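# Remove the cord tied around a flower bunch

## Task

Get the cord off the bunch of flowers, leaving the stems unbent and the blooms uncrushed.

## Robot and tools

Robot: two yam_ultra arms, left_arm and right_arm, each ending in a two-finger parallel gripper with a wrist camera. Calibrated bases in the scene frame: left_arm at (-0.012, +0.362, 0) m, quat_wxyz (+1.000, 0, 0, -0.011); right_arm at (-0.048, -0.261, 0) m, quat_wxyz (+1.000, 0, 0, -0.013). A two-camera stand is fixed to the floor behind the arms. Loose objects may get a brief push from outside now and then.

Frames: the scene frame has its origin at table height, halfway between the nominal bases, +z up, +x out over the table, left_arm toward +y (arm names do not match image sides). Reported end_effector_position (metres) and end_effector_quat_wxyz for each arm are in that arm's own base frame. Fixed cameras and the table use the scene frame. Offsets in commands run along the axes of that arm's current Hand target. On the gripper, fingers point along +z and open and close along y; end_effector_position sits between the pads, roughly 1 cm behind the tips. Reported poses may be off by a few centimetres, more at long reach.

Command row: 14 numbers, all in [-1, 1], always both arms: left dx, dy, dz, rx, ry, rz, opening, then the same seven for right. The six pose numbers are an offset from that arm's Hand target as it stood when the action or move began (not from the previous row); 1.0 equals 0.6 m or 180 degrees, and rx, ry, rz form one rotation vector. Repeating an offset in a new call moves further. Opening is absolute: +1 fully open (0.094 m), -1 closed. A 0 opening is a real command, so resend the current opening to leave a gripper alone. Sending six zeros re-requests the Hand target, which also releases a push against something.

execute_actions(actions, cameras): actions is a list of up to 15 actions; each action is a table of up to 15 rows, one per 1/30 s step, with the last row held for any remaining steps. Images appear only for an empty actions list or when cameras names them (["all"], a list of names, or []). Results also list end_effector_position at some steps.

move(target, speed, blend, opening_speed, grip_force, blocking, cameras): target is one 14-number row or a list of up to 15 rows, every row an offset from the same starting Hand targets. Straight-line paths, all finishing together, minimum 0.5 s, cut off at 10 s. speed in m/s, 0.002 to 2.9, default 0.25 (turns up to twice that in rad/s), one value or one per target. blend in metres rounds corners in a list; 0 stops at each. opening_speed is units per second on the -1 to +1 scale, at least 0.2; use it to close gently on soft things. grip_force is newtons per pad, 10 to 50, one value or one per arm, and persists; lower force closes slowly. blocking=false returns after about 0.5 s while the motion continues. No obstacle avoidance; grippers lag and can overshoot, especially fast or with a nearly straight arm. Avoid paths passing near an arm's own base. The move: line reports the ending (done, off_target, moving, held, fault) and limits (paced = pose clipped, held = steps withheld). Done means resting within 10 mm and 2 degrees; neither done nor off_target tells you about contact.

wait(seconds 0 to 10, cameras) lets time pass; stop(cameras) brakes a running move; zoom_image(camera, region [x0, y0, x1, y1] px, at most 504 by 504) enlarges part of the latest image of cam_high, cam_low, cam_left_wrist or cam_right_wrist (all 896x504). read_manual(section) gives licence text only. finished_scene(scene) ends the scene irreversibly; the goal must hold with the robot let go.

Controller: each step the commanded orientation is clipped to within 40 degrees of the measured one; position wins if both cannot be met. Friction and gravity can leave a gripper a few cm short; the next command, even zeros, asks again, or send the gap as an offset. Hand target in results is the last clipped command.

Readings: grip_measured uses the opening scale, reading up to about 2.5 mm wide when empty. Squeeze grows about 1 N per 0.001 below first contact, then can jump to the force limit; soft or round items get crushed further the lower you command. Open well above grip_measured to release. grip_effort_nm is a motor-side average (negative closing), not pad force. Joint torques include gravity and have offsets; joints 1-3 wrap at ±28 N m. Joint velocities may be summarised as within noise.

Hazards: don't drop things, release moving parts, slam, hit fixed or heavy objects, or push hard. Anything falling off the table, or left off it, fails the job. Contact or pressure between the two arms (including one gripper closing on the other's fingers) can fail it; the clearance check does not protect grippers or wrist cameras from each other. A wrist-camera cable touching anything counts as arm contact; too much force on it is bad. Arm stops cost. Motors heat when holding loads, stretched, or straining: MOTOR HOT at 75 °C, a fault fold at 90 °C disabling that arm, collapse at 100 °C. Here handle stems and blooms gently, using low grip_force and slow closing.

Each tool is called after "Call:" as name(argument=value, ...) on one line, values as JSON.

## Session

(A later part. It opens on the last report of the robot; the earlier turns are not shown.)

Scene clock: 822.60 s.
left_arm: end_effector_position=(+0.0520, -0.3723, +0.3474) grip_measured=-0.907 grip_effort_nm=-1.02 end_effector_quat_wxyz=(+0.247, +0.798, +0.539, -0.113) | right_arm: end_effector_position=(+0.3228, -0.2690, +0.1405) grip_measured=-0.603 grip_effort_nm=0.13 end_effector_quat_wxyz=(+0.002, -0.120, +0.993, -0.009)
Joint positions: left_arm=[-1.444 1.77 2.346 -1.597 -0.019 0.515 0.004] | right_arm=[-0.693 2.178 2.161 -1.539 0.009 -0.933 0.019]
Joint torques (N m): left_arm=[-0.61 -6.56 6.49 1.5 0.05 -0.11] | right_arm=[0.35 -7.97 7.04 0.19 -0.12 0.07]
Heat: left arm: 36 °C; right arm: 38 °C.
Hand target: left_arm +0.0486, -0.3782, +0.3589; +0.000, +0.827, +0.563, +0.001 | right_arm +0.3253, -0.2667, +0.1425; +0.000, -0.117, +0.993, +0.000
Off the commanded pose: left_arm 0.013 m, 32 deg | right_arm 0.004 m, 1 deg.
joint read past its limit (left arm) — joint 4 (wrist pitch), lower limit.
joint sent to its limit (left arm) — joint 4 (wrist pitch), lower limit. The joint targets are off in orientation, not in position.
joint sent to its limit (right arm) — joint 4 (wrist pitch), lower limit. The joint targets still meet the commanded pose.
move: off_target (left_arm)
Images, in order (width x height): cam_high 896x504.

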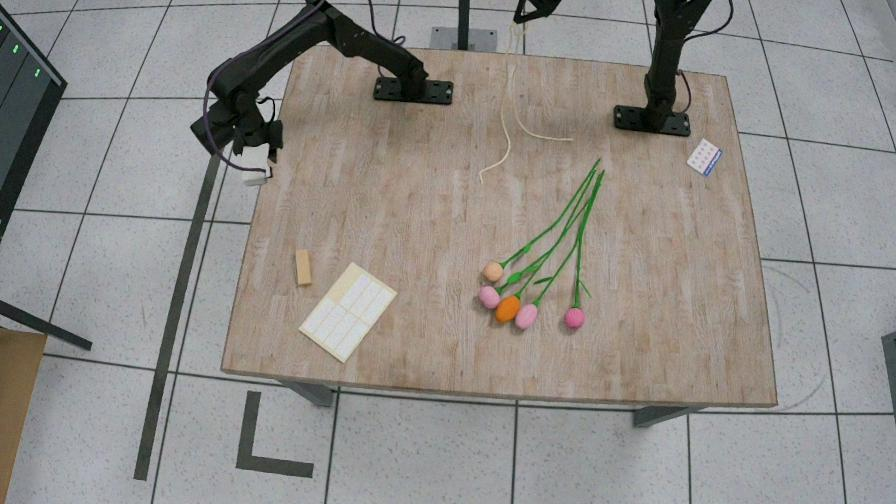

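Call:
move(target=[[0.037,0.093,0.545,0,0,0,-0.95,0,0,0,0,0,0,-0.6],[0.037,0.093,0.545,0,0,0,-0.5,0,0,0,0,0,0,-0.6],[0.037,0.093,0.3,0,0,0,-0.5,0,0,0,0,0,0,-0.6]], speed=0.12, cameras=["cam_high","cam_left_wrist"])

Scene clock: 832.40 s.
left_arm: end_effector_position=(+0.1052, -0.3735, +0.1571) grip_measured=-0.503 grip_effort_nm=0.16 end_effector_quat_wxyz=(-0.010, +0.826, +0.563, +0.003) | right_arm: end_effector_position=(+0.3228, -0.2690, +0.1405) grip_measured=-0.603 grip_effort_nm=0.12 end_effector_quat_wxyz=(+0.002, -0.120, +0.993, -0.009)
Joint positions: left_arm=[-1.299 2.076 2.068 -1.583 0 0.646 0.023] | right_arm=[-0.693 2.178 2.161 -1.539 0.009 -0.933 0.019]
Joint torques (N m): left_arm=[0.42 -14.05 7.13 0.24 -0.05 0.03] | right_arm=[0.38 -7.95 7.08 0.2 -0.15 0.06]
Heat: left arm: 36 °C; right arm: 38 °C.
Hand target: left_arm +0.1089, -0.3778, +0.1790; +0.000, +0.827, +0.563, +0.001 | right_arm +0.3253, -0.2667, +0.1425; +0.000, -0.117, +0.993, +0.000
Off the commanded pose: left_arm 0.023 m, 1 deg | right_arm 0.004 m, 1 deg.
joint read past its limit (left arm) — joint 4 (wrist pitch), lower limit.
joint sent to its limit (left arm) — joint 4 (wrist pitch), lower limit. The joint targets are off in orientation, not in position.
joint sent to its limit (right arm) — joint 4 (wrist pitch), lower limit. The joint targets still meet the commanded pose.
move: off_target (left_arm)
Images, in order (width x height): cam_high 896x504, cam_left_wrist 896x504.

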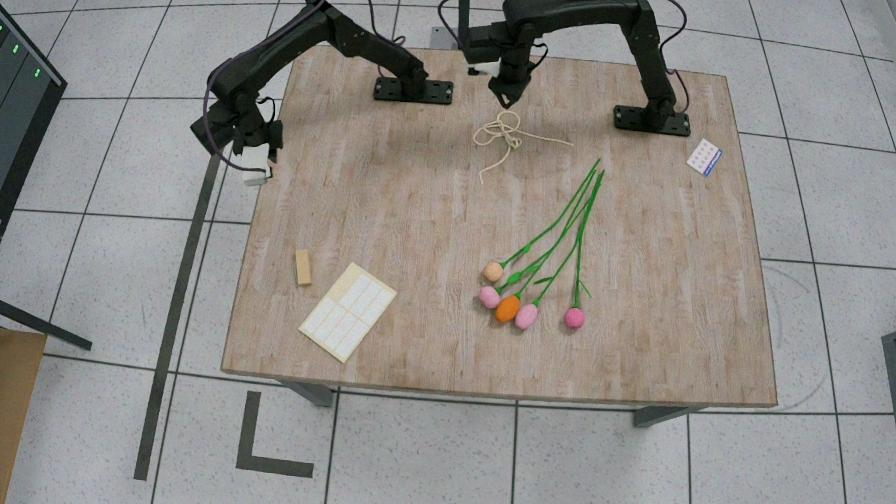

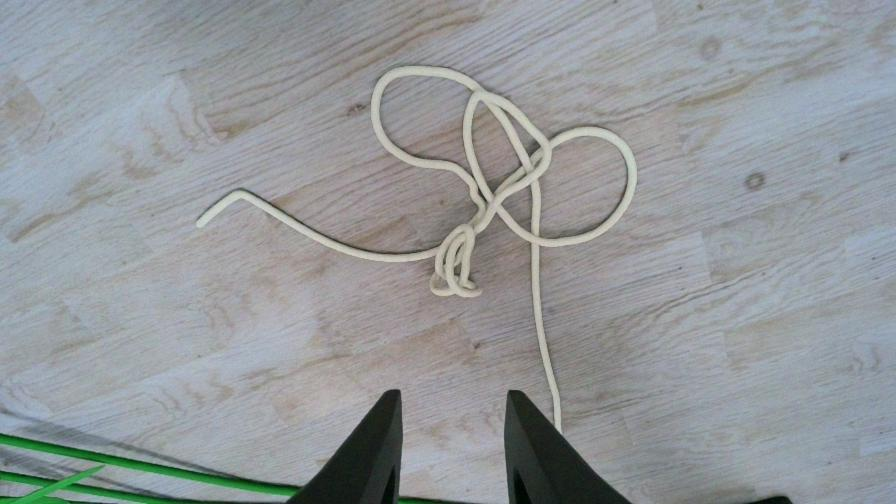

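Cord is off and clear.

Call:
finished_scene(scene=2)

The scene is finished: the task was done.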